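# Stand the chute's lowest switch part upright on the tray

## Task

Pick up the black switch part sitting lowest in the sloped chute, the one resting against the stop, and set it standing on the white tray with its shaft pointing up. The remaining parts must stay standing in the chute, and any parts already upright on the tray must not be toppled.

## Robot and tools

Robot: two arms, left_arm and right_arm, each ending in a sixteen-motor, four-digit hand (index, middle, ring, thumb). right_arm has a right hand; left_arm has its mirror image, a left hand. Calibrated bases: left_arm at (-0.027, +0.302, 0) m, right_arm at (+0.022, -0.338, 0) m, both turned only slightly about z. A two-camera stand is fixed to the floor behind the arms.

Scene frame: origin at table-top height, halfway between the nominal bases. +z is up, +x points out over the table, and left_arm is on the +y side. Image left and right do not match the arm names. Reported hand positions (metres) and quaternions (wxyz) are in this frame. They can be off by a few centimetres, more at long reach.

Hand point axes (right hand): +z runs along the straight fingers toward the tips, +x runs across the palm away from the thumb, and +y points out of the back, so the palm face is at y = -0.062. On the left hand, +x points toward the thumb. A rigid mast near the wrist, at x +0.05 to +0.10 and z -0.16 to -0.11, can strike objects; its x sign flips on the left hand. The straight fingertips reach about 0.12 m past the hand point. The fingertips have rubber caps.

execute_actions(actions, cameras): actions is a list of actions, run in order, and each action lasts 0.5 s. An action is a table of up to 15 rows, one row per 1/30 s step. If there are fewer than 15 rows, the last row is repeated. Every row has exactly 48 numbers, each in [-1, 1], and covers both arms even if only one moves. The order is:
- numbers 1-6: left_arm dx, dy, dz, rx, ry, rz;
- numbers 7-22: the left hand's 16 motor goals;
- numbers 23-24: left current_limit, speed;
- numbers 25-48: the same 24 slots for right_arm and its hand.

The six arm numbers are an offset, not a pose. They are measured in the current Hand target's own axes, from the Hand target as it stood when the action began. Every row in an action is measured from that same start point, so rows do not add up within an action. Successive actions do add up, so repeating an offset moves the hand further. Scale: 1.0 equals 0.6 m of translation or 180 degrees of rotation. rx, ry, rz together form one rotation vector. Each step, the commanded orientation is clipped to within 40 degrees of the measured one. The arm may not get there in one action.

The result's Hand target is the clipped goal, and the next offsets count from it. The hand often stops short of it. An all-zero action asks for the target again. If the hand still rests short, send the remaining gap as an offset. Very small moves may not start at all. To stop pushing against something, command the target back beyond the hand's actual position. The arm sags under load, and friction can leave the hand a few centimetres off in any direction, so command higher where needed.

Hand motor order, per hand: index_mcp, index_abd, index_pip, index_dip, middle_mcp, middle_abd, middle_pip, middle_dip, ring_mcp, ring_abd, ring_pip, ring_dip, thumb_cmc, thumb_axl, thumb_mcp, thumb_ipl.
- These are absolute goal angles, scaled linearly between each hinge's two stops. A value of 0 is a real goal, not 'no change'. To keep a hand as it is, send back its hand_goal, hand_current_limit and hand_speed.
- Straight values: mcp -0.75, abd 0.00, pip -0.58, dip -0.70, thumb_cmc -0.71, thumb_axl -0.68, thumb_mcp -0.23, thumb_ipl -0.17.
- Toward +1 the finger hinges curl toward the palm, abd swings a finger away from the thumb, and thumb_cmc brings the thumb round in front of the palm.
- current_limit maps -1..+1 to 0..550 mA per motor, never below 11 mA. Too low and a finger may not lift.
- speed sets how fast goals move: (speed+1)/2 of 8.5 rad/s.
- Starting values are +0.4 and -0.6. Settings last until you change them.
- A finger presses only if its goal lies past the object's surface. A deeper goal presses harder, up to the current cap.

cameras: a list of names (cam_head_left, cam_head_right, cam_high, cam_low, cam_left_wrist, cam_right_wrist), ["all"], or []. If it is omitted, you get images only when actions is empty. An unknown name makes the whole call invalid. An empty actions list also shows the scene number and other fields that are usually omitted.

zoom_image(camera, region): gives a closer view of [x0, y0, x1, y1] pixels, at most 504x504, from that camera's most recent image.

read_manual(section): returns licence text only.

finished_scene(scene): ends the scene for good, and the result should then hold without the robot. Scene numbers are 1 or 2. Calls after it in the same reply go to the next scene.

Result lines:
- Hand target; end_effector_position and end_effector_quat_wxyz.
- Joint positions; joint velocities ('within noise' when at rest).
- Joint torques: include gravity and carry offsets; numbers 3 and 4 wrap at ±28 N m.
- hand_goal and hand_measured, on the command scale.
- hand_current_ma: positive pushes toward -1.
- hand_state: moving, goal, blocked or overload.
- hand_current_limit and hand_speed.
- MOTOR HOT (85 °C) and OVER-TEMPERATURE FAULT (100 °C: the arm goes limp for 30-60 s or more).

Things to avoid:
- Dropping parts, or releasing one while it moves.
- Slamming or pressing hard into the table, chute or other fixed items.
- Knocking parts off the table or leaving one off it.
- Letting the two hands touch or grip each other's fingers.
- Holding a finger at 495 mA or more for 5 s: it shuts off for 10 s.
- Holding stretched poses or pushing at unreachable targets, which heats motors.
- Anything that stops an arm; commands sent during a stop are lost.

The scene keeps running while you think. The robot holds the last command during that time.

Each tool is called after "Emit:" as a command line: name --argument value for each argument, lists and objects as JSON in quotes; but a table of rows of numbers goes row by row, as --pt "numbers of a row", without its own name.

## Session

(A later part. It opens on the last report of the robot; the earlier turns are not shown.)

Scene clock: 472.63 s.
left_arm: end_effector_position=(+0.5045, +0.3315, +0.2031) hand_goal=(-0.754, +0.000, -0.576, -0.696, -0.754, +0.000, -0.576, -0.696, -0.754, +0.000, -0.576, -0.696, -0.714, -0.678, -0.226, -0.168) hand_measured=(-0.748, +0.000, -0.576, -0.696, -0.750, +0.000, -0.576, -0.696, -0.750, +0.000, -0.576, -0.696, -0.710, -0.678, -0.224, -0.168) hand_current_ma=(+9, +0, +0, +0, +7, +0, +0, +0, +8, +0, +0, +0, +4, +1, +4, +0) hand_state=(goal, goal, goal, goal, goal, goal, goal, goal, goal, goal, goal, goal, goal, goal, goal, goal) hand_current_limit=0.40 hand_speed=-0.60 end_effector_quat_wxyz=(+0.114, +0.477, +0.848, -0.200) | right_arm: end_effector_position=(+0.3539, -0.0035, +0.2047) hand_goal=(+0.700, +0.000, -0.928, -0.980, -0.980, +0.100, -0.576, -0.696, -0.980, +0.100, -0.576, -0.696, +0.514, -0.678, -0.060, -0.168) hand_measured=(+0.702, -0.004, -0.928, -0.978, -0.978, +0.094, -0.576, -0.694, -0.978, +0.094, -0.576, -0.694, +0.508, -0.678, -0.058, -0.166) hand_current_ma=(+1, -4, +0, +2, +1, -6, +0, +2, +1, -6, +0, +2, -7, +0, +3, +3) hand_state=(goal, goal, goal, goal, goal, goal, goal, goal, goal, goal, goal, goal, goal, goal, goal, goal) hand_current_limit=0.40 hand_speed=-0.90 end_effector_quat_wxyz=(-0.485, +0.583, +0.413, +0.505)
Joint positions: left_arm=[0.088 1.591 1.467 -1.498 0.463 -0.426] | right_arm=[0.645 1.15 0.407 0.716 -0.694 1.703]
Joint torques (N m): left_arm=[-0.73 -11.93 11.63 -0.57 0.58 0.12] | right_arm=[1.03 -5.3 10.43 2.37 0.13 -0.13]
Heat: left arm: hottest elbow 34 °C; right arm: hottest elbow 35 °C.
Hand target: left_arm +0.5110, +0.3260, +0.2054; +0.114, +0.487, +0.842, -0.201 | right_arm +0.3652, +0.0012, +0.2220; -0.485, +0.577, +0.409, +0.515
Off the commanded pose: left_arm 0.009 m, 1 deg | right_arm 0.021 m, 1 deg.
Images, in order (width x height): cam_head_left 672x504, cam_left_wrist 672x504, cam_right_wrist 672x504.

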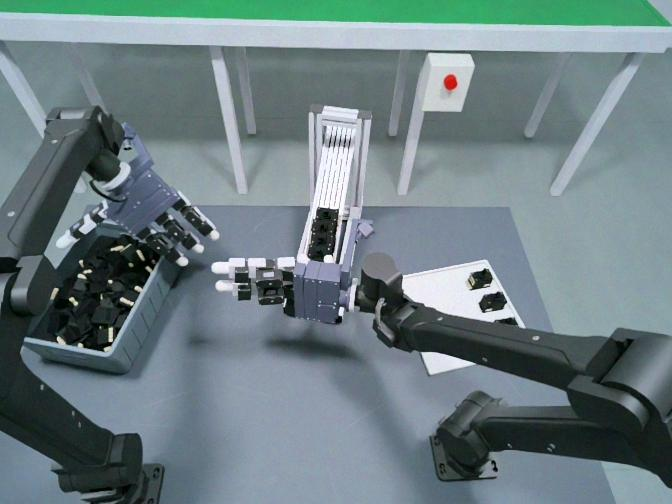

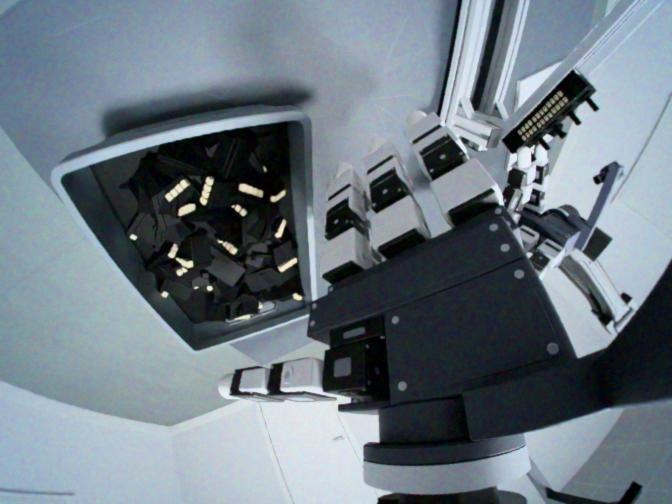

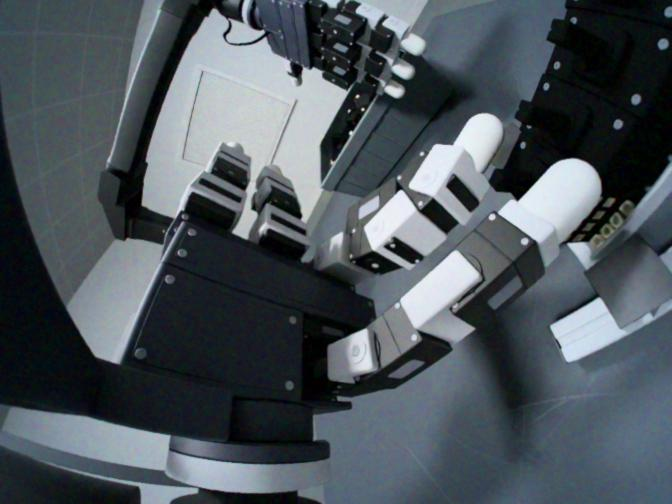

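Emit:
execute_actions --actions '[[[0,0,0,0,0,0,-0.754,0,-0.576,-0.696,-0.754,0,-0.576,-0.696,-0.754,0,-0.576,-0.696,-0.714,-0.678,-0.226,-0.168,0.4,-0.6,0.008,-0.003,0,0,0,0,0.7,0,-0.927,-0.98,-0.98,0.1,-0.576,-0.696,-0.98,0.1,-0.576,-0.696,0.514,-0.678,-0.06,-0.168,0.4,-0.9]]]' --cameras '["cam_head_left","cam_left_wrist","cam_right_wrist"]'

Emit:
zoom_image --camera "cam_left_wrist" --region '[480, 100, 620, 230]'

Emit:
zoom_image --camera "cam_right_wrist" --region '[420, 80, 660, 280]'

Scene clock: 475.73 s.
left_arm: end_effector_position=(+0.5045, +0.3315, +0.2031) hand_goal=(-0.754, +0.000, -0.576, -0.696, -0.754, +0.000, -0.576, -0.696, -0.754, +0.000, -0.576, -0.696, -0.714, -0.678, -0.226, -0.168) hand_measured=(-0.748, +0.000, -0.576, -0.696, -0.750, +0.000, -0.576, -0.696, -0.750, +0.000, -0.576, -0.696, -0.710, -0.678, -0.224, -0.168) hand_current_ma=(+9, +0, +0, +0, +7, +0, +0, +0, +8, +0, +0, +0, +4, +1, +4, +0) hand_state=(goal, goal, goal, goal, goal, goal, goal, goal, goal, goal, goal, goal, goal, goal, goal, goal) hand_current_limit=0.40 hand_speed=-0.60 end_effector_quat_wxyz=(+0.114, +0.477, +0.848, -0.200) | right_arm: end_effector_position=(+0.3546, -0.0034, +0.2044) hand_goal=(+0.700, +0.000, -0.928, -0.980, -0.980, +0.100, -0.576, -0.696, -0.980, +0.100, -0.576, -0.696, +0.514, -0.678, -0.060, -0.168) hand_measured=(+0.702, -0.004, -0.928, -0.978, -0.978, +0.094, -0.576, -0.694, -0.978, +0.094, -0.576, -0.694, +0.508, -0.678, -0.058, -0.166) hand_current_ma=(+1, -4, +0, +2, +1, -6, +0, +2, +1, -6, +0, +2, -6, +0, +2, +3) hand_state=(goal, goal, goal, goal, goal, goal, goal, goal, goal, goal, goal, goal, goal, goal, goal, goal) hand_current_limit=0.40 hand_speed=-0.90 end_effector_quat_wxyz=(-0.484, +0.587, +0.412, +0.501)
Joint positions: left_arm=[0.088 1.591 1.467 -1.498 0.463 -0.426] | right_arm=[0.645 1.145 0.413 0.695 -0.692 1.703]
Joint torques (N m): left_arm=[-0.73 -11.87 11.6 -0.61 0.59 0.11] | right_arm=[1.38 -6.59 10.5 2.32 0.13 -0.16]
Heat: left arm: hottest elbow 34 °C; right arm: hottest elbow 35 °C.
Hand target: left_arm +0.5110, +0.3260, +0.2054; +0.114, +0.487, +0.842, -0.201 | right_arm +0.3642, +0.0015, +0.2271; -0.485, +0.577, +0.409, +0.515
Off the commanded pose: left_arm 0.009 m, 1 deg | right_arm 0.025 m, 2 deg.
Images, in order (width x height): cam_head_left 672x504, cam_left_wrist 672x504, cam_right_wrist 672x504.

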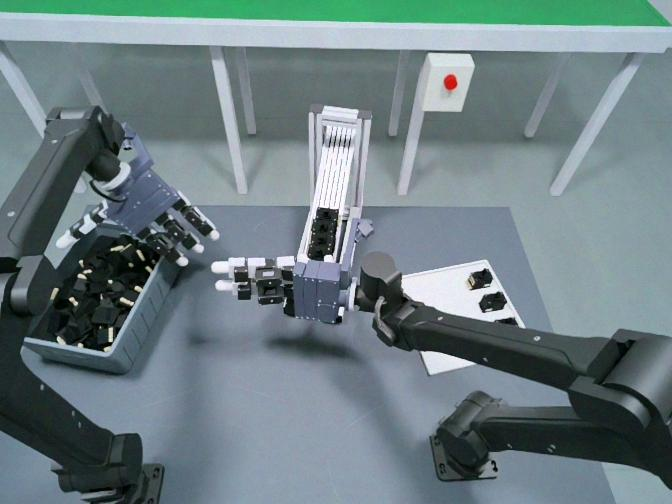

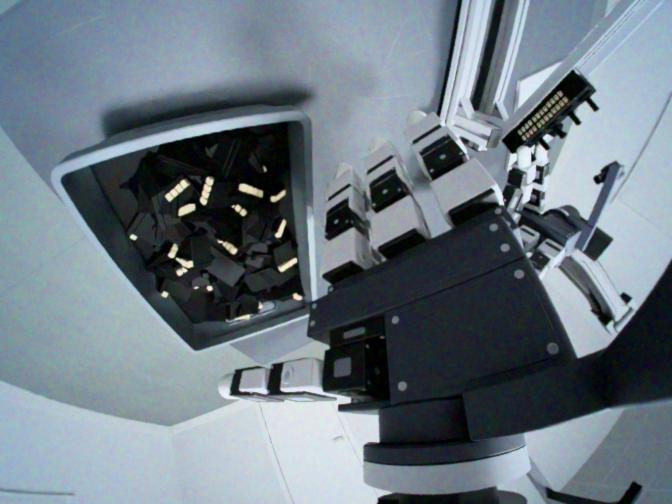

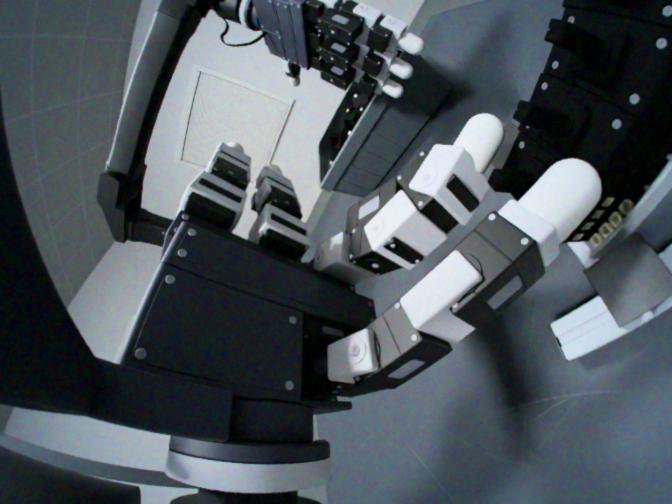

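Scaled by 3.600 from the camera's 672x504 image, which has a finer 960x720 frame.

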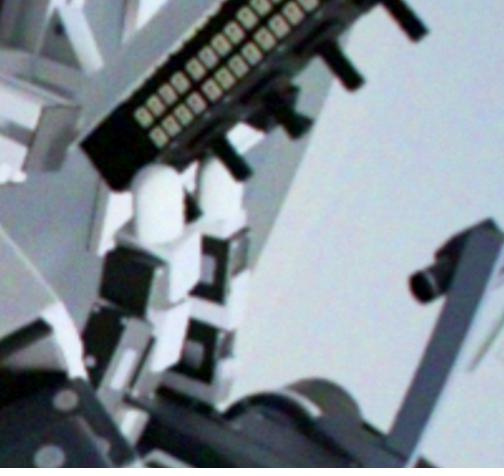

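Scaled by 2.100 from the camera's 672x504 image, which has a finer 960x720 frame.

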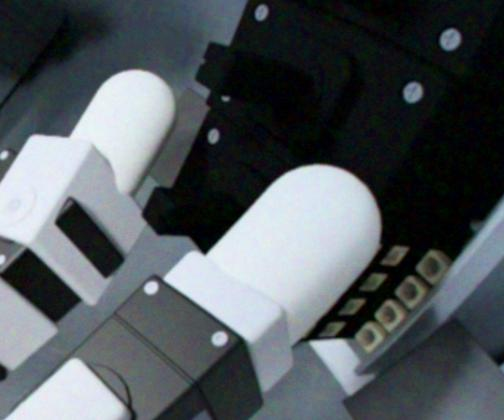

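Emit:
execute_actions --actions '[[[0,0,0,0,0,0,-0.754,0,-0.576,-0.696,-0.754,0,-0.576,-0.696,-0.754,0,-0.576,-0.696,-0.714,-0.678,-0.226,-0.168,0.4,-0.6,0,0,0,0,0,0,0.8,0,-0.927,-0.98,-0.98,0.1,-0.576,-0.696,-0.98,0.1,-0.576,-0.696,0.514,-0.678,0.0,-0.168,0.4,-0.9]],[[0,0,0,0,0,0,-0.754,0,-0.576,-0.696,-0.754,0,-0.576,-0.696,-0.754,0,-0.576,-0.696,-0.714,-0.678,-0.226,-0.168,0.4,-0.6,0,0,0,0,0,0,0.87,0,-0.927,-0.98,-0.98,0.1,-0.576,-0.696,-0.98,0.1,-0.576,-0.696,0.514,-0.678,0.05,-0.168,0.4,-0.9]]]' --cameras '["cam_head_left","cam_left_wrist","cam_right_wrist"]'

Emit:
zoom_image --camera "cam_left_wrist" --region '[480, 100, 620, 230]'

Emit:
zoom_image --camera "cam_right_wrist" --region '[420, 80, 660, 280]'

Emit:
zoom_image --camera "cam_head_left" --region '[280, 220, 360, 300]'

Scene clock: 481.77 s.
left_arm: end_effector_position=(+0.5045, +0.3315, +0.2031) hand_goal=(-0.754, +0.000, -0.576, -0.696, -0.754, +0.000, -0.576, -0.696, -0.754, +0.000, -0.576, -0.696, -0.714, -0.678, -0.226, -0.168) hand_measured=(-0.748, +0.000, -0.576, -0.696, -0.750, +0.000, -0.576, -0.696, -0.750, +0.000, -0.576, -0.696, -0.710, -0.678, -0.224, -0.168) hand_current_ma=(+9, +0, +0, +0, +7, +0, +0, +0, +8, +0, +0, +0, +4, +1, +4, +0) hand_state=(goal, goal, goal, goal, goal, goal, goal, goal, goal, goal, goal, goal, goal, goal, goal, goal) hand_current_limit=0.40 hand_speed=-0.60 end_effector_quat_wxyz=(+0.114, +0.477, +0.848, -0.200) | right_arm: end_effector_position=(+0.3550, -0.0033, +0.2052) hand_goal=(+0.870, +0.000, -0.928, -0.980, -0.980, +0.100, -0.576, -0.696, -0.980, +0.100, -0.576, -0.696, +0.514, -0.678, +0.050, -0.168) hand_measured=(+0.812, -0.008, -0.942, -0.982, -0.978, +0.094, -0.576, -0.694, -0.978, +0.094, -0.576, -0.694, +0.518, -0.678, +0.018, -0.174) hand_current_ma=(-158, -9, -19, -2, +1, -6, +0, +2, +1, -6, +0, +2, +5, +0, -97, -11) hand_state=(blocked, goal, goal, goal, goal, goal, goal, goal, goal, goal, goal, goal, goal, goal, blocked, goal) hand_current_limit=0.40 hand_speed=-0.90 end_effector_quat_wxyz=(-0.484, +0.587, +0.411, +0.502)
Joint positions: left_arm=[0.088 1.591 1.467 -1.498 0.463 -0.426] | right_arm=[0.645 1.145 0.414 0.695 -0.691 1.703]
Joint torques (N m): left_arm=[-0.85 -11.99 11.64 -0.55 0.58 0.12] | right_arm=[1.26 -6.36 10.44 2.28 0.11 -0.14]
Heat: left arm: hottest elbow 34 °C; right arm: hottest elbow 36 °C.
Hand target: left_arm +0.5110, +0.3260, +0.2054; +0.114, +0.487, +0.842, -0.201 | right_arm +0.3642, +0.0014, +0.2269; -0.485, +0.577, +0.409, +0.515
Off the commanded pose: left_arm 0.009 m, 1 deg | right_arm 0.024 m, 2 deg.
Images, in order (width x height): cam_head_left 672x504, cam_left_wrist 672x504, cam_right_wrist 672x504.

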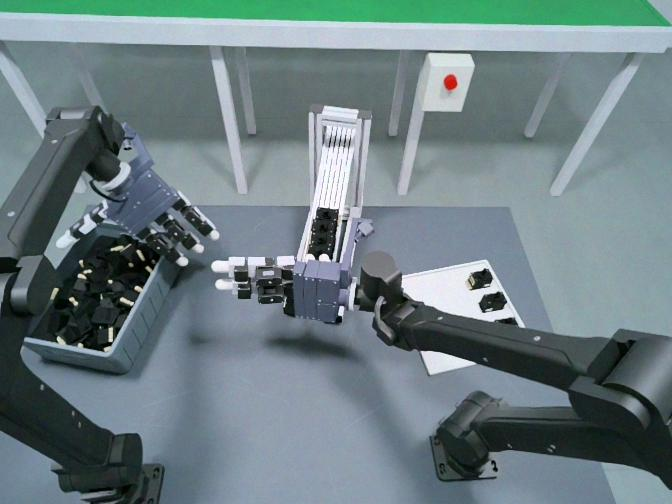

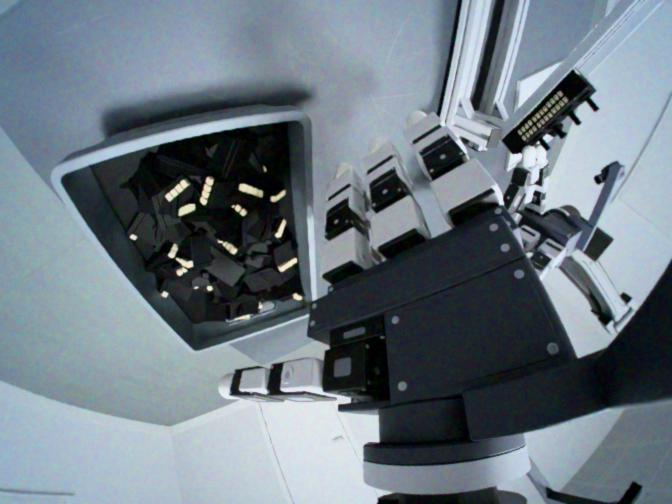

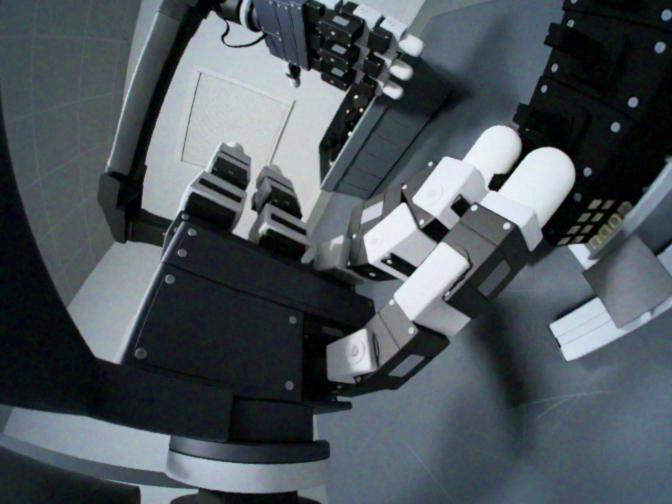

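Scaled by 3.600 from the camera's 672x504 image, which has a finer 960x720 frame.

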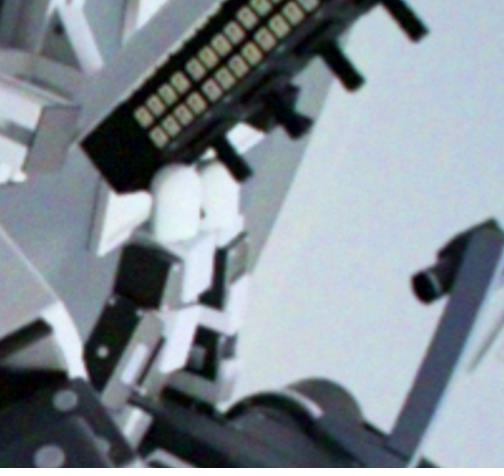

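Scaled by 2.100 from the camera's 672x504 image, which has a finer 960x720 frame.

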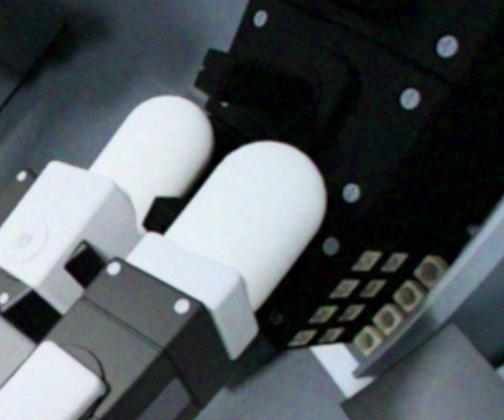

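Scaled by 6.300.

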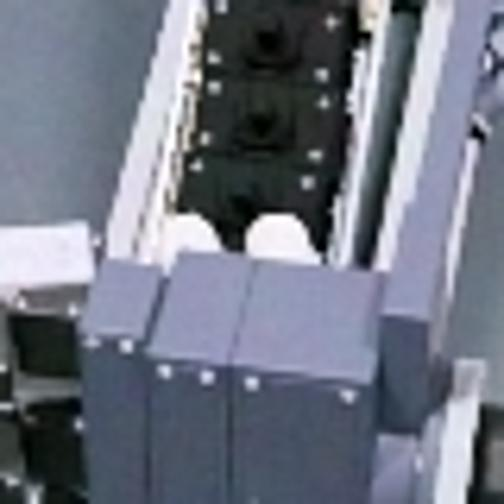

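Emit:
execute_actions --actions '[[[0,0,0,0,0,0,-0.754,0,-0.576,-0.696,-0.754,0,-0.576,-0.696,-0.754,0,-0.576,-0.696,-0.714,-0.678,-0.226,-0.168,0.4,-0.6,0,0,0,0,0,0,0.93,0,-0.927,-0.98,-0.98,0.1,-0.576,-0.696,-0.98,0.1,-0.576,-0.696,0.514,-0.678,0.14,-0.168,0.6,-0.9]],[[0,0,0,0,0,0,-0.754,0,-0.576,-0.696,-0.754,0,-0.576,-0.696,-0.754,0,-0.576,-0.696,-0.714,-0.678,-0.226,-0.168,0.4,-0.6,0.006,-0.003,0,0,0,0,0.93,0,-0.927,-0.98,-0.98,0.1,-0.576,-0.696,-0.98,0.1,-0.576,-0.696,0.514,-0.678,0.14,-0.168,0.6,-0.9]]]' --cameras '["cam_head_left","cam_left_wrist","cam_right_wrist"]'

Emit:
zoom_image --camera "cam_left_wrist" --region '[480, 100, 620, 230]'

Emit:
zoom_image --camera "cam_right_wrist" --region '[420, 80, 660, 280]'

Scene clock: 487.37 s.
left_arm: end_effector_position=(+0.5045, +0.3315, +0.2031) hand_goal=(-0.754, +0.000, -0.576, -0.696, -0.754, +0.000, -0.576, -0.696, -0.754, +0.000, -0.576, -0.696, -0.714, -0.678, -0.226, -0.168) hand_measured=(-0.748, +0.000, -0.576, -0.696, -0.750, +0.000, -0.576, -0.696, -0.750, +0.000, -0.576, -0.696, -0.710, -0.678, -0.224, -0.168) hand_current_ma=(+9, +0, +0, +0, +7, +0, +0, +0, +8, +0, +0, +0, +4, +1, +4, +0) hand_state=(goal, goal, goal, goal, goal, goal, goal, goal, goal, goal, goal, goal, goal, goal, goal, goal) hand_current_limit=0.40 hand_speed=-0.60 end_effector_quat_wxyz=(+0.114, +0.477, +0.848, -0.200) | right_arm: end_effector_position=(+0.3546, -0.0045, +0.2061) hand_goal=(+0.930, +0.000, -0.928, -0.980, -0.980, +0.100, -0.576, -0.696, -0.980, +0.100, -0.576, -0.696, +0.514, -0.678, +0.140, -0.168) hand_measured=(+0.824, -0.010, -0.960, -0.990, -0.978, +0.094, -0.576, -0.694, -0.978, +0.094, -0.576, -0.694, +0.516, -0.678, +0.036, -0.190) hand_current_ma=(-373, -12, -67, -12, +1, -6, +0, +2, +1, -6, +0, +2, +2, +0, -440, -57) hand_state=(blocked, goal, blocked, goal, goal, goal, goal, goal, goal, goal, goal, goal, goal, goal, blocked, blocked) hand_current_limit=0.60 hand_speed=-0.90 end_effector_quat_wxyz=(-0.483, +0.590, +0.410, +0.501)
Joint positions: left_arm=[0.088 1.591 1.467 -1.498 0.463 -0.426] | right_arm=[0.645 1.134 0.415 0.677 -0.688 1.703]
Joint torques (N m): left_arm=[-0.79 -11.93 11.66 -0.58 0.58 0.11] | right_arm=[1.55 -6.53 10.67 2.39 0.12 -0.14]
Heat: left arm: hottest elbow 34 °C; right arm: hottest elbow 37 °C.
Hand target: left_arm +0.5110, +0.3260, +0.2054; +0.114, +0.487, +0.842, -0.201 | right_arm +0.3630, +0.0017, +0.2308; -0.485, +0.577, +0.409, +0.515
Off the commanded pose: left_arm 0.009 m, 1 deg | right_arm 0.027 m, 2 deg.
Images, in order (width x height): cam_head_left 672x504, cam_left_wrist 672x504, cam_right_wrist 672x504.

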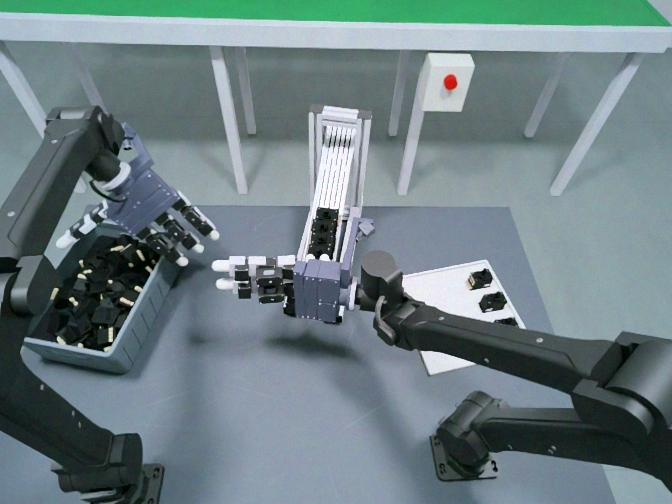

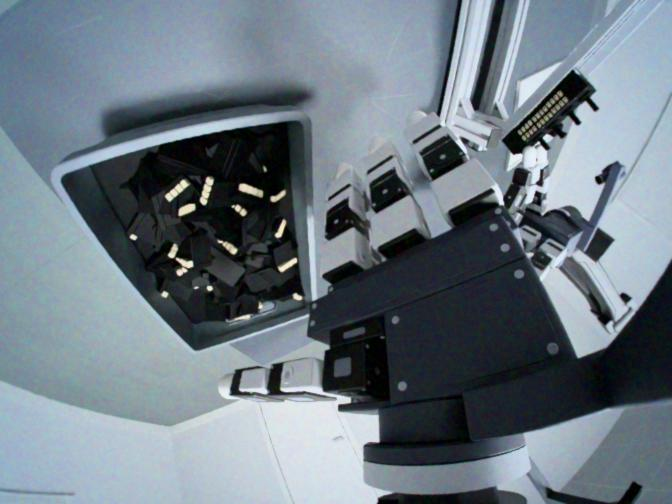

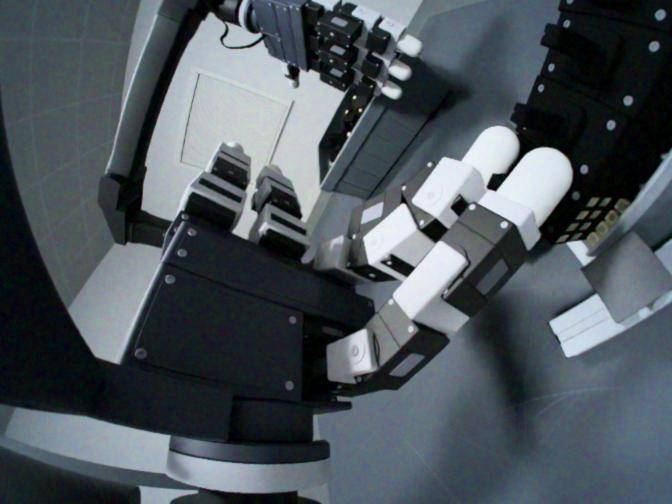

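Scaled by 3.600 from the camera's 672x504 image, which has a finer 960x720 frame.

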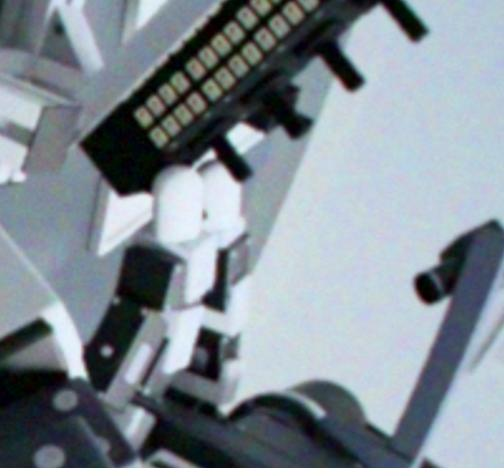

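Scaled by 2.100 from the camera's 672x504 image, which has a finer 960x720 frame.

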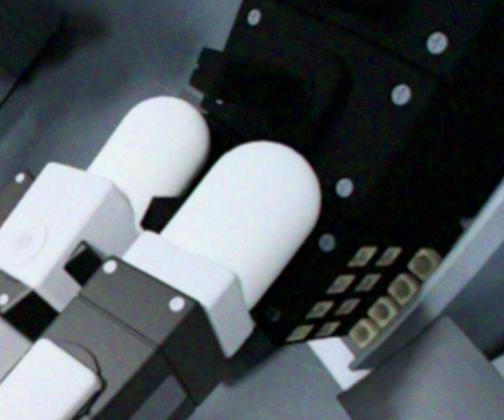

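Emit:
execute_actions --actions '[[[0,0,0,0,0,0,-0.754,0,-0.576,-0.696,-0.754,0,-0.576,-0.696,-0.754,0,-0.576,-0.696,-0.714,-0.678,-0.226,-0.168,0.4,-0.6,0.046,-0.02,0,0,0,0,0.93,0,-0.927,-0.98,-0.98,0.1,-0.576,-0.696,-0.98,0.1,-0.576,-0.696,0.514,-0.678,0.14,-0.168,0.6,-0.9]]]' --cameras '["all"]'

Emit:
zoom_image --camera "cam_left_wrist" --region '[480, 100, 620, 230]'

Emit:
zoom_image --camera "cam_right_wrist" --region '[420, 80, 660, 280]'

Scene clock: 490.93 s.
left_arm: end_effector_position=(+0.5045, +0.3315, +0.2031) hand_goal=(-0.754, +0.000, -0.576, -0.696, -0.754, +0.000, -0.576, -0.696, -0.754, +0.000, -0.576, -0.696, -0.714, -0.678, -0.226, -0.168) hand_measured=(-0.748, +0.000, -0.576, -0.696, -0.750, +0.000, -0.576, -0.696, -0.750, +0.000, -0.576, -0.696, -0.710, -0.678, -0.224, -0.168) hand_current_ma=(+9, +0, +0, +0, +7, +0, +0, +0, +8, +0, +0, +0, +4, +1, +4, +0) hand_state=(goal, goal, goal, goal, goal, goal, goal, goal, goal, goal, goal, goal, goal, goal, goal, goal) hand_current_limit=0.40 hand_speed=-0.60 end_effector_quat_wxyz=(+0.114, +0.477, +0.848, -0.200) | right_arm: end_effector_position=(+0.3481, -0.0053, +0.2388) hand_goal=(+0.930, +0.000, -0.928, -0.980, -0.980, +0.100, -0.576, -0.696, -0.980, +0.100, -0.576, -0.696, +0.514, -0.678, +0.140, -0.168) hand_measured=(+0.838, -0.014, -0.964, -0.990, -0.978, +0.094, -0.576, -0.694, -0.978, +0.094, -0.576, -0.694, +0.496, -0.682, +0.038, -0.194) hand_current_ma=(-306, -17, -75, -14, +1, -6, +0, +2, +1, -6, +0, +2, -29, -4, -440, -76) hand_state=(blocked, goal, blocked, goal, goal, goal, goal, goal, goal, goal, goal, goal, goal, goal, blocked, blocked) hand_current_limit=0.60 hand_speed=-0.90 end_effector_quat_wxyz=(-0.484, +0.589, +0.407, +0.504)
Joint positions: left_arm=[0.088 1.591 1.467 -1.498 0.463 -0.426] | right_arm=[0.66 1.029 0.451 0.548 -0.668 1.713]
Joint torques (N m): left_arm=[-0.73 -11.93 11.62 -0.58 0.58 0.11] | right_arm=[2.14 -4.37 11.44 2.5 0.18 -0.21]
Heat: left arm: hottest elbow 34 °C; right arm: hottest elbow 37 °C.
Hand target: left_arm +0.5110, +0.3260, +0.2054; +0.114, +0.487, +0.842, -0.201 | right_arm +0.3551, +0.0032, +0.2599; -0.485, +0.577, +0.409, +0.515
Off the commanded pose: left_arm 0.009 m, 1 deg | right_arm 0.024 m, 2 deg.

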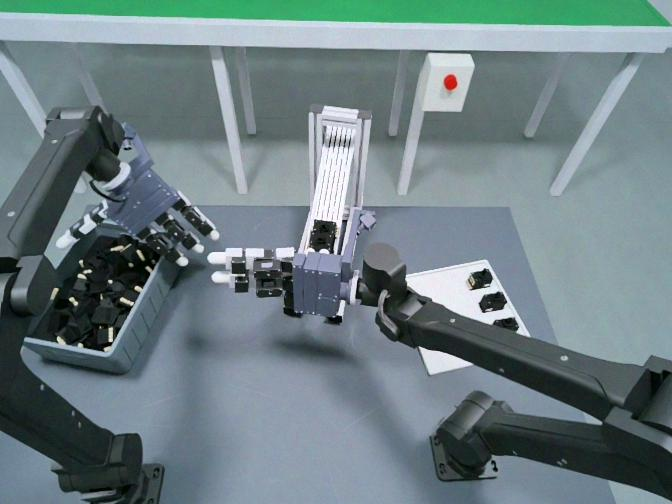

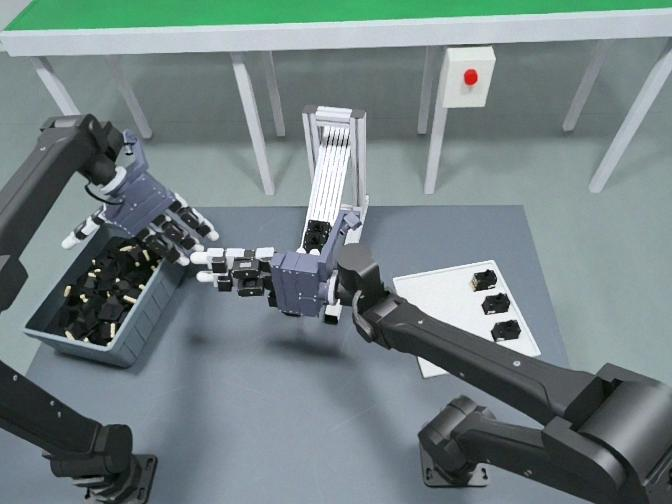

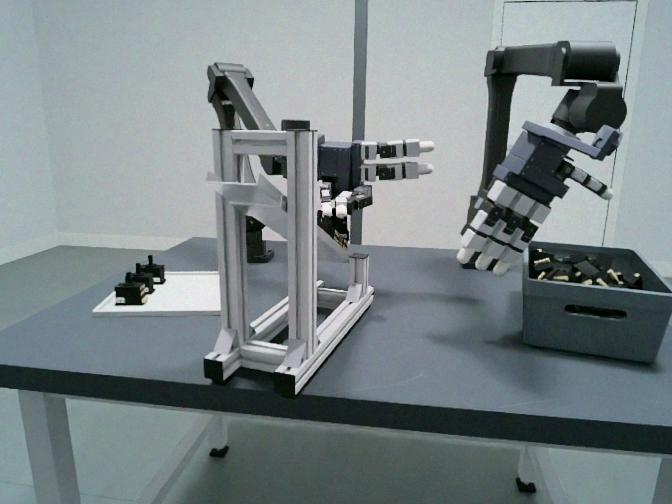

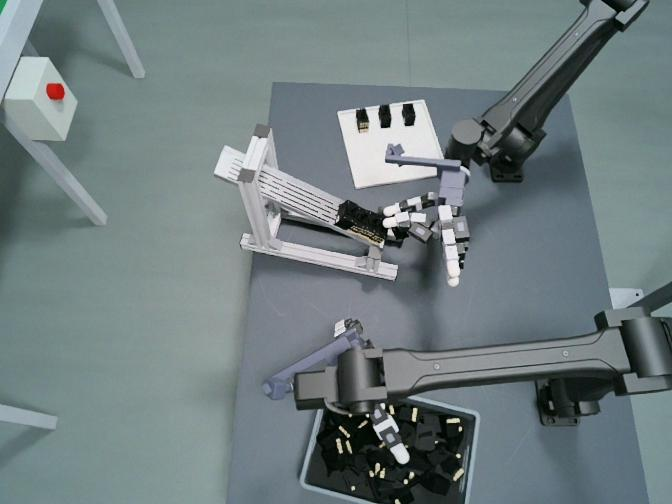

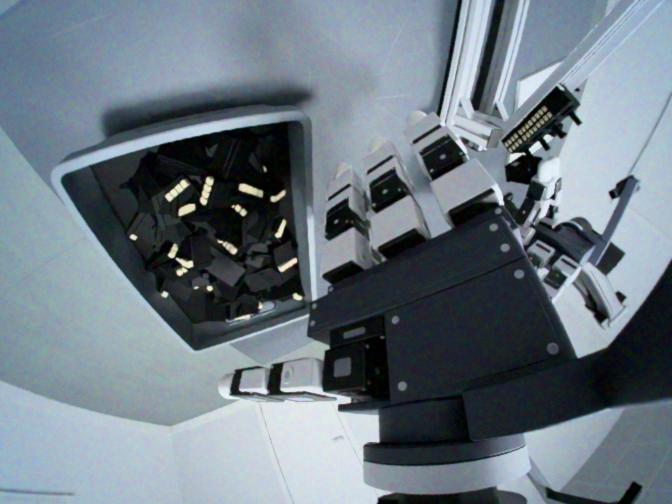

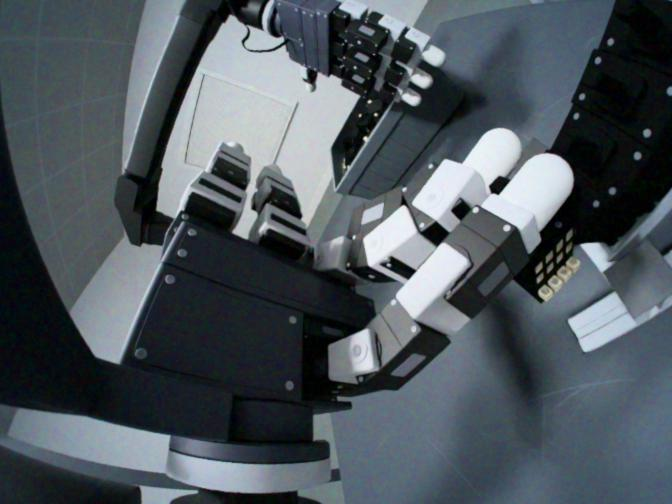

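Scaled by 3.600 from the camera's 672x504 image, which has a finer 960x720 frame.

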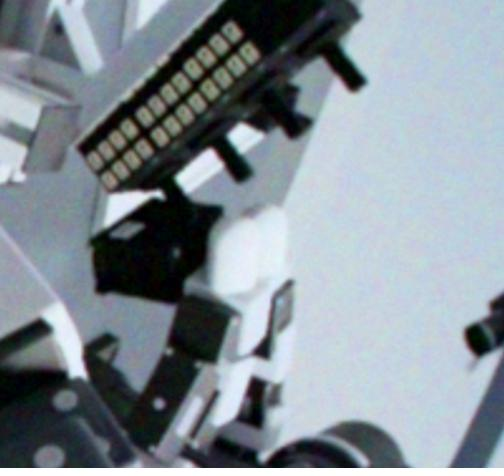

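Scaled by 2.100 from the camera's 672x504 image, which has a finer 960x720 frame.

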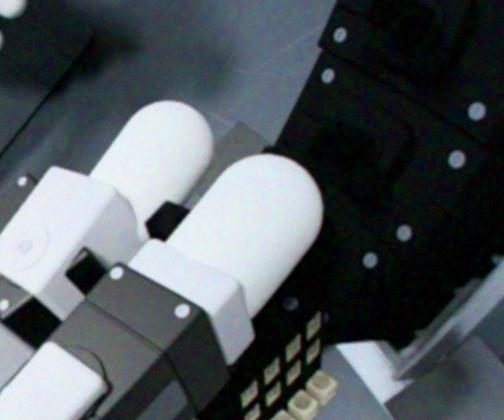

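Emit:
execute_actions --actions '[[[0,0,0,0,0,0,-0.754,0,-0.576,-0.696,-0.754,0,-0.576,-0.696,-0.754,0,-0.576,-0.696,-0.714,-0.678,-0.226,-0.168,0.4,-0.6,0.074,-0.0105,0,0,0,0,0.93,0,-0.927,-0.98,-0.98,0.1,-0.576,-0.696,-0.98,0.1,-0.576,-0.696,0.514,-0.678,0.14,-0.168,0.6,-0.9]],[[0,0,0,0,0,0,-0.754,0,-0.576,-0.696,-0.754,0,-0.576,-0.696,-0.754,0,-0.576,-0.696,-0.714,-0.678,-0.226,-0.168,0.4,-0.6,0.074,-0.0105,0,0,0,0,0.93,0,-0.927,-0.98,-0.98,0.1,-0.576,-0.696,-0.98,0.1,-0.576,-0.696,0.514,-0.678,0.14,-0.168,0.6,-0.9]]]' --cameras '["all"]'

Emit:
zoom_image --camera "cam_right_wrist" --region '[420, 80, 660, 280]'

Emit:
zoom_image --camera "cam_high" --region '[300, 100, 440, 260]'

Scene clock: 523.67 s.
left_arm: end_effector_position=(+0.5045, +0.3315, +0.2031) hand_goal=(-0.754, +0.000, -0.576, -0.696, -0.754, +0.000, -0.576, -0.696, -0.754, +0.000, -0.576, -0.696, -0.714, -0.678, -0.226, -0.168) hand_measured=(-0.748, +0.000, -0.576, -0.696, -0.750, +0.000, -0.576, -0.696, -0.750, +0.000, -0.576, -0.696, -0.710, -0.678, -0.224, -0.168) hand_current_ma=(+9, +0, +0, +0, +7, +0, +0, +0, +8, +0, +0, +0, +4, +1, +4, +0) hand_state=(goal, goal, goal, goal, goal, goal, goal, goal, goal, goal, goal, goal, goal, goal, goal, goal) hand_current_limit=0.40 hand_speed=-0.60 end_effector_quat_wxyz=(+0.114, +0.477, +0.848, -0.200) | right_arm: end_effector_position=(+0.3521, -0.0022, +0.3250) hand_goal=(+0.930, +0.000, -0.928, -0.980, -0.980, +0.100, -0.576, -0.696, -0.980, +0.100, -0.576, -0.696, +0.514, -0.678, +0.140, -0.168) hand_measured=(+0.838, -0.010, -0.964, -0.992, -0.978, +0.094, -0.576, -0.694, -0.978, +0.094, -0.576, -0.694, +0.498, -0.682, +0.038, -0.194) hand_current_ma=(-306, -12, -76, -15, +1, -5, +0, +2, +1, -5, +0, +2, -25, -4, -440, -76) hand_state=(blocked, goal, blocked, goal, goal, goal, goal, goal, goal, goal, goal, goal, goal, goal, blocked, blocked) hand_current_limit=0.60 hand_speed=-0.90 end_effector_quat_wxyz=(-0.485, +0.591, +0.405, +0.502)
Joint positions: left_arm=[0.088 1.591 1.467 -1.498 0.463 -0.426] | right_arm=[0.66 0.906 0.636 0.237 -0.666 1.717]
Joint torques (N m): left_arm=[-0.79 -11.99 11.62 -0.59 0.58 0.11] | right_arm=[2.14 -4.48 12.45 2.5 0.14 -0.27]
Heat: left arm: hottest elbow 34 °C; right arm: hottest elbow 37 °C.
Hand target: left_arm +0.5110, +0.3260, +0.2054; +0.114, +0.487, +0.842, -0.201 | right_arm +0.3548, +0.0033, +0.3494; -0.485, +0.577, +0.409, +0.515
Off the commanded pose: left_arm 0.009 m, 1 deg | right_arm 0.025 m, 2 deg.

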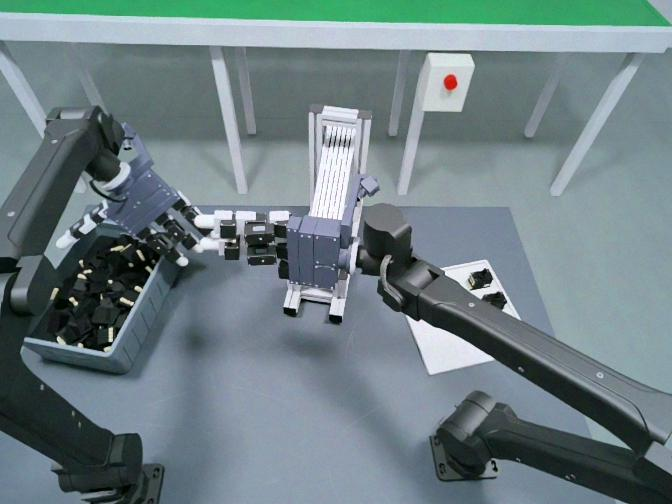

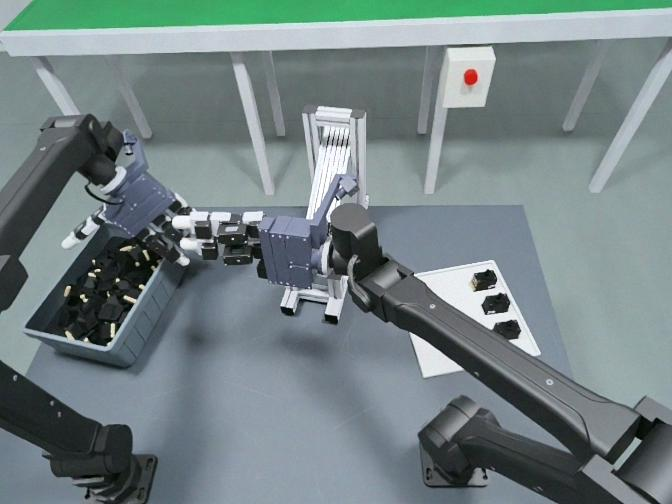

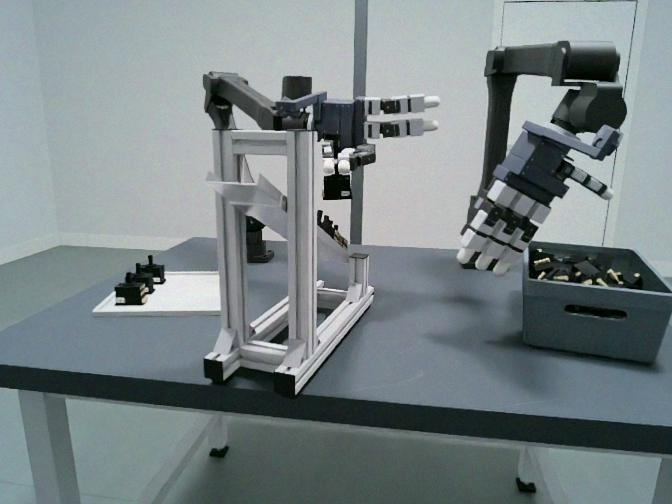

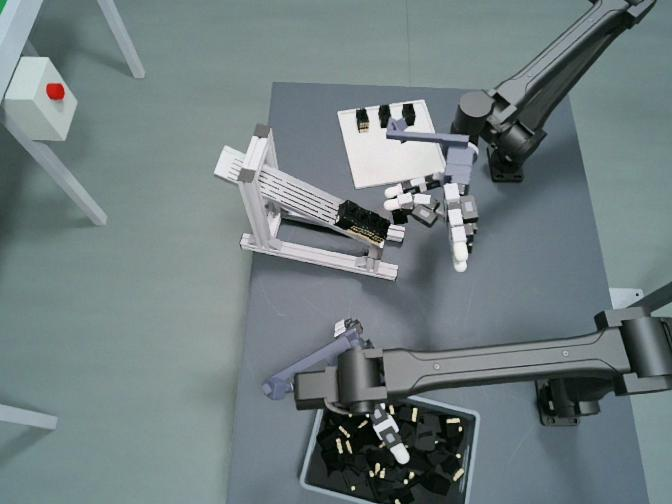

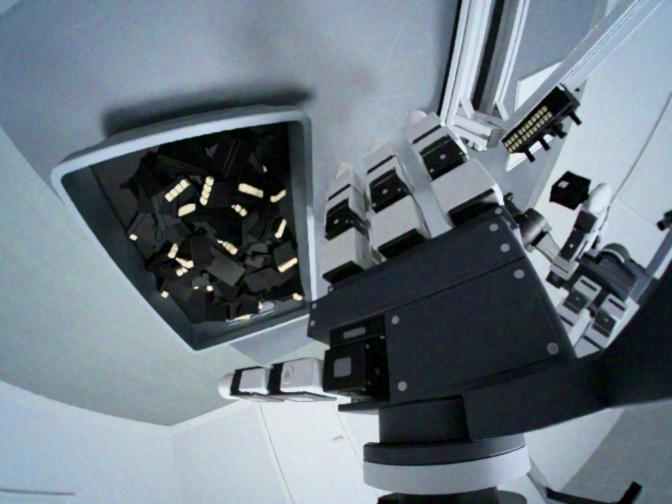

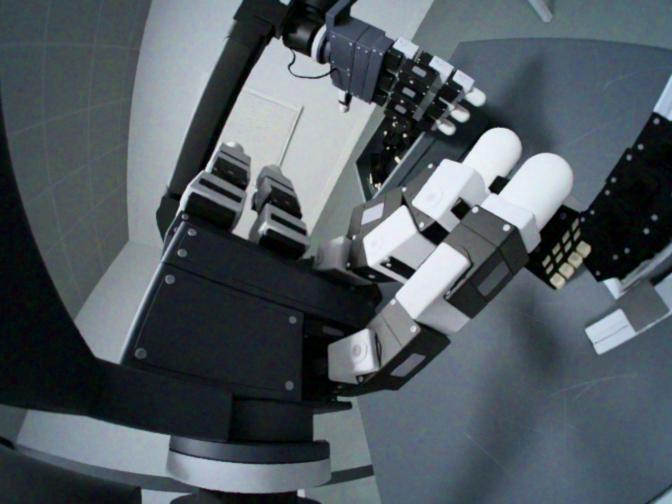

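Scaled by 2.100 from the camera's 672x504 image, which has a finer 960x720 frame.

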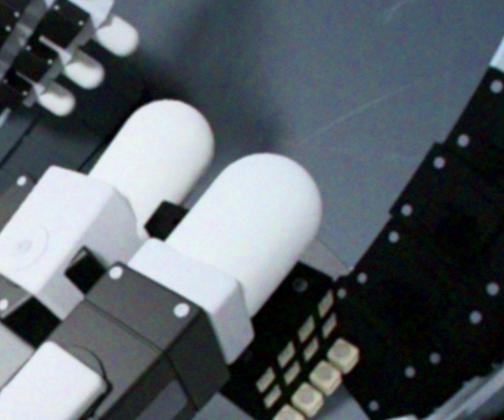

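Scaled by 3.150.

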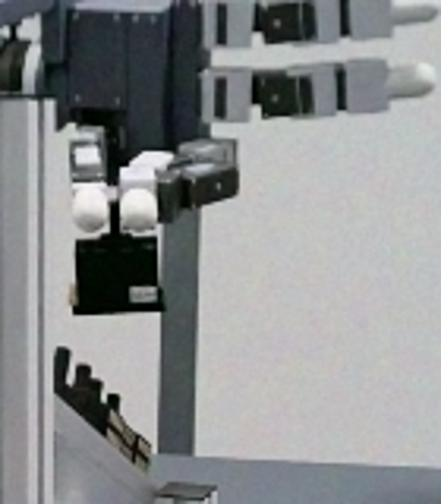

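Emit:
zoom_image --camera "cam_left_wrist" --region '[500, 110, 640, 240]'

Emit:
zoom_image --camera "cam_low" --region '[330, 160, 450, 270]'

Scaled by 3.600 from the camera's 672x504 image, which has a finer 960x720 frame.

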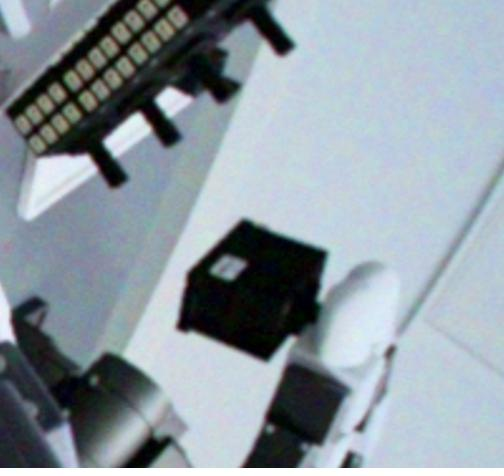

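Scaled by 4.200.

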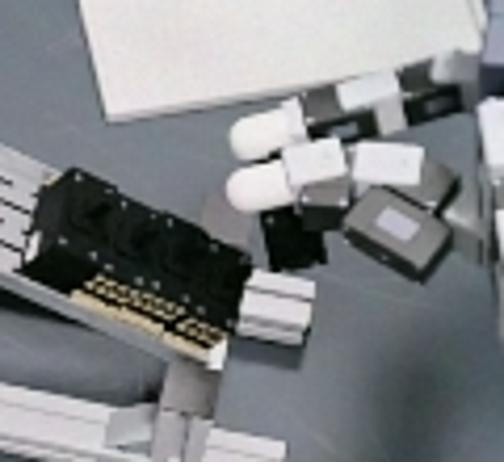

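Emit:
execute_actions --actions '[[[0,0,0,0,0,0,-0.754,0,-0.576,-0.696,-0.754,0,-0.576,-0.696,-0.754,0,-0.576,-0.696,-0.714,-0.678,-0.226,-0.168,0.4,-0.6,0.0053,0.0385,-0.0668,-0.0729,0.0105,0,0.93,0,-0.927,-0.98,-0.98,0.1,-0.576,-0.696,-0.98,0.1,-0.576,-0.696,0.514,-0.678,0.14,-0.168,0.6,-0.9]],[[0,0,0,0,0,0,-0.754,0,-0.576,-0.696,-0.754,0,-0.576,-0.696,-0.754,0,-0.576,-0.696,-0.714,-0.678,-0.226,-0.168,0.4,-0.6,0.0073,0.0527,-0.056,-0.0729,0.0105,0,0.93,0,-0.927,-0.98,-0.98,0.1,-0.576,-0.696,-0.98,0.1,-0.576,-0.696,0.514,-0.678,0.14,-0.168,0.6,-0.9]],[[0,0,0,0,0,0,-0.754,0,-0.576,-0.696,-0.754,0,-0.576,-0.696,-0.754,0,-0.576,-0.696,-0.714,-0.678,-0.226,-0.168,0.4,-0.6,0.0089,0.064,-0.0423,-0.0729,0.0105,0,0.93,0,-0.927,-0.98,-0.98,0.1,-0.576,-0.696,-0.98,0.1,-0.576,-0.696,0.514,-0.678,0.14,-0.168,0.6,-0.9]]]' --cameras '["cam_head_left","cam_low"]'

Scene clock: 531.33 s.
left_arm: end_effector_position=(+0.5045, +0.3315, +0.2031) hand_goal=(-0.754, +0.000, -0.576, -0.696, -0.754, +0.000, -0.576, -0.696, -0.754, +0.000, -0.576, -0.696, -0.714, -0.678, -0.226, -0.168) hand_measured=(-0.748, +0.000, -0.576, -0.696, -0.750, +0.000, -0.576, -0.696, -0.750, +0.000, -0.576, -0.696, -0.710, -0.678, -0.224, -0.168) hand_current_ma=(+9, +0, +0, +0, +7, +0, +0, +0, +8, +0, +0, +0, +4, +1, +4, +0) hand_state=(goal, goal, goal, goal, goal, goal, goal, goal, goal, goal, goal, goal, goal, goal, goal, goal) hand_current_limit=0.40 hand_speed=-0.60 end_effector_quat_wxyz=(+0.114, +0.477, +0.848, -0.200) | right_arm: end_effector_position=(+0.4023, -0.1271, +0.3439) hand_goal=(+0.930, +0.000, -0.928, -0.980, -0.980, +0.100, -0.576, -0.696, -0.980, +0.100, -0.576, -0.696, +0.514, -0.678, +0.140, -0.168) hand_measured=(+0.838, -0.010, -0.976, -0.996, -0.976, +0.094, -0.576, -0.694, -0.976, +0.094, -0.576, -0.694, +0.496, -0.682, +0.046, -0.196) hand_current_ma=(-306, -12, -115, -25, +3, -6, +0, +1, +3, -5, +0, +1, -29, -5, -405, -84) hand_state=(blocked, goal, blocked, goal, goal, goal, goal, goal, goal, goal, goal, goal, goal, goal, blocked, blocked) hand_current_limit=0.60 hand_speed=-0.90 end_effector_quat_wxyz=(-0.282, +0.684, +0.185, +0.646)
Joint positions: left_arm=[0.088 1.591 1.467 -1.498 0.463 -0.426] | right_arm=[0.665 0.797 0.616 0.175 0.032 1.719]
Joint torques (N m): left_arm=[-0.79 -11.99 11.62 -0.58 0.58 0.12] | right_arm=[2.02 -4.07 9.85 2.74 0.09 -0.27]
Heat: left arm: hottest elbow 34 °C; right arm: hottest elbow 38 °C.
Hand target: left_arm +0.5110, +0.3260, +0.2054; +0.114, +0.487, +0.842, -0.201 | right_arm +0.3999, -0.1283, +0.3492; -0.282, +0.681, +0.188, +0.650
Off the commanded pose: left_arm 0.009 m, 1 deg | right_arm 0.006 m, 1 deg.
Images, in order (width x height): cam_head_left 672x504, cam_low 672x504.

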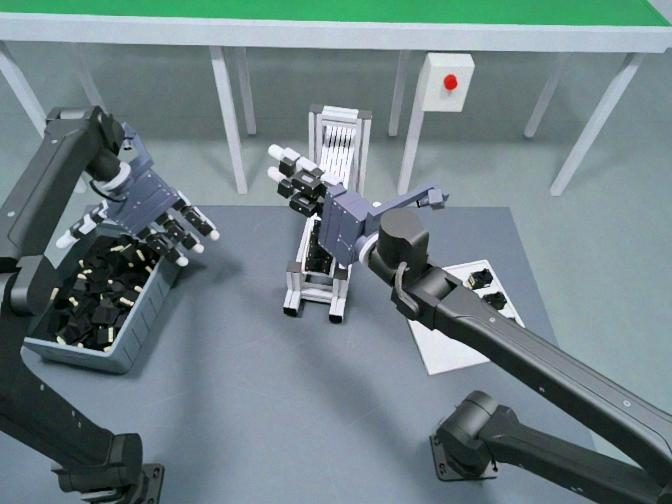

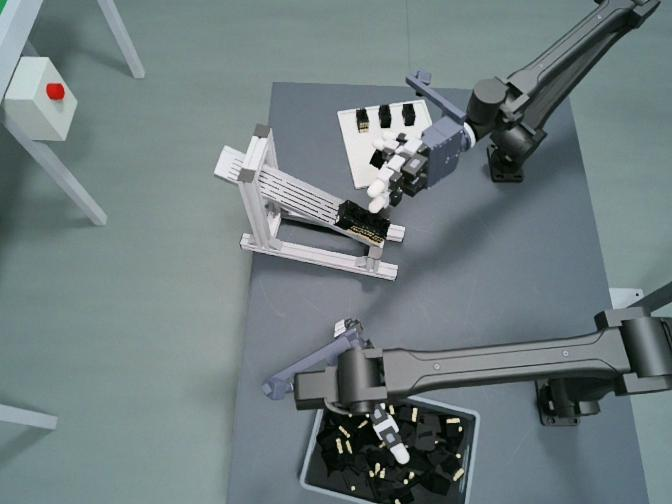

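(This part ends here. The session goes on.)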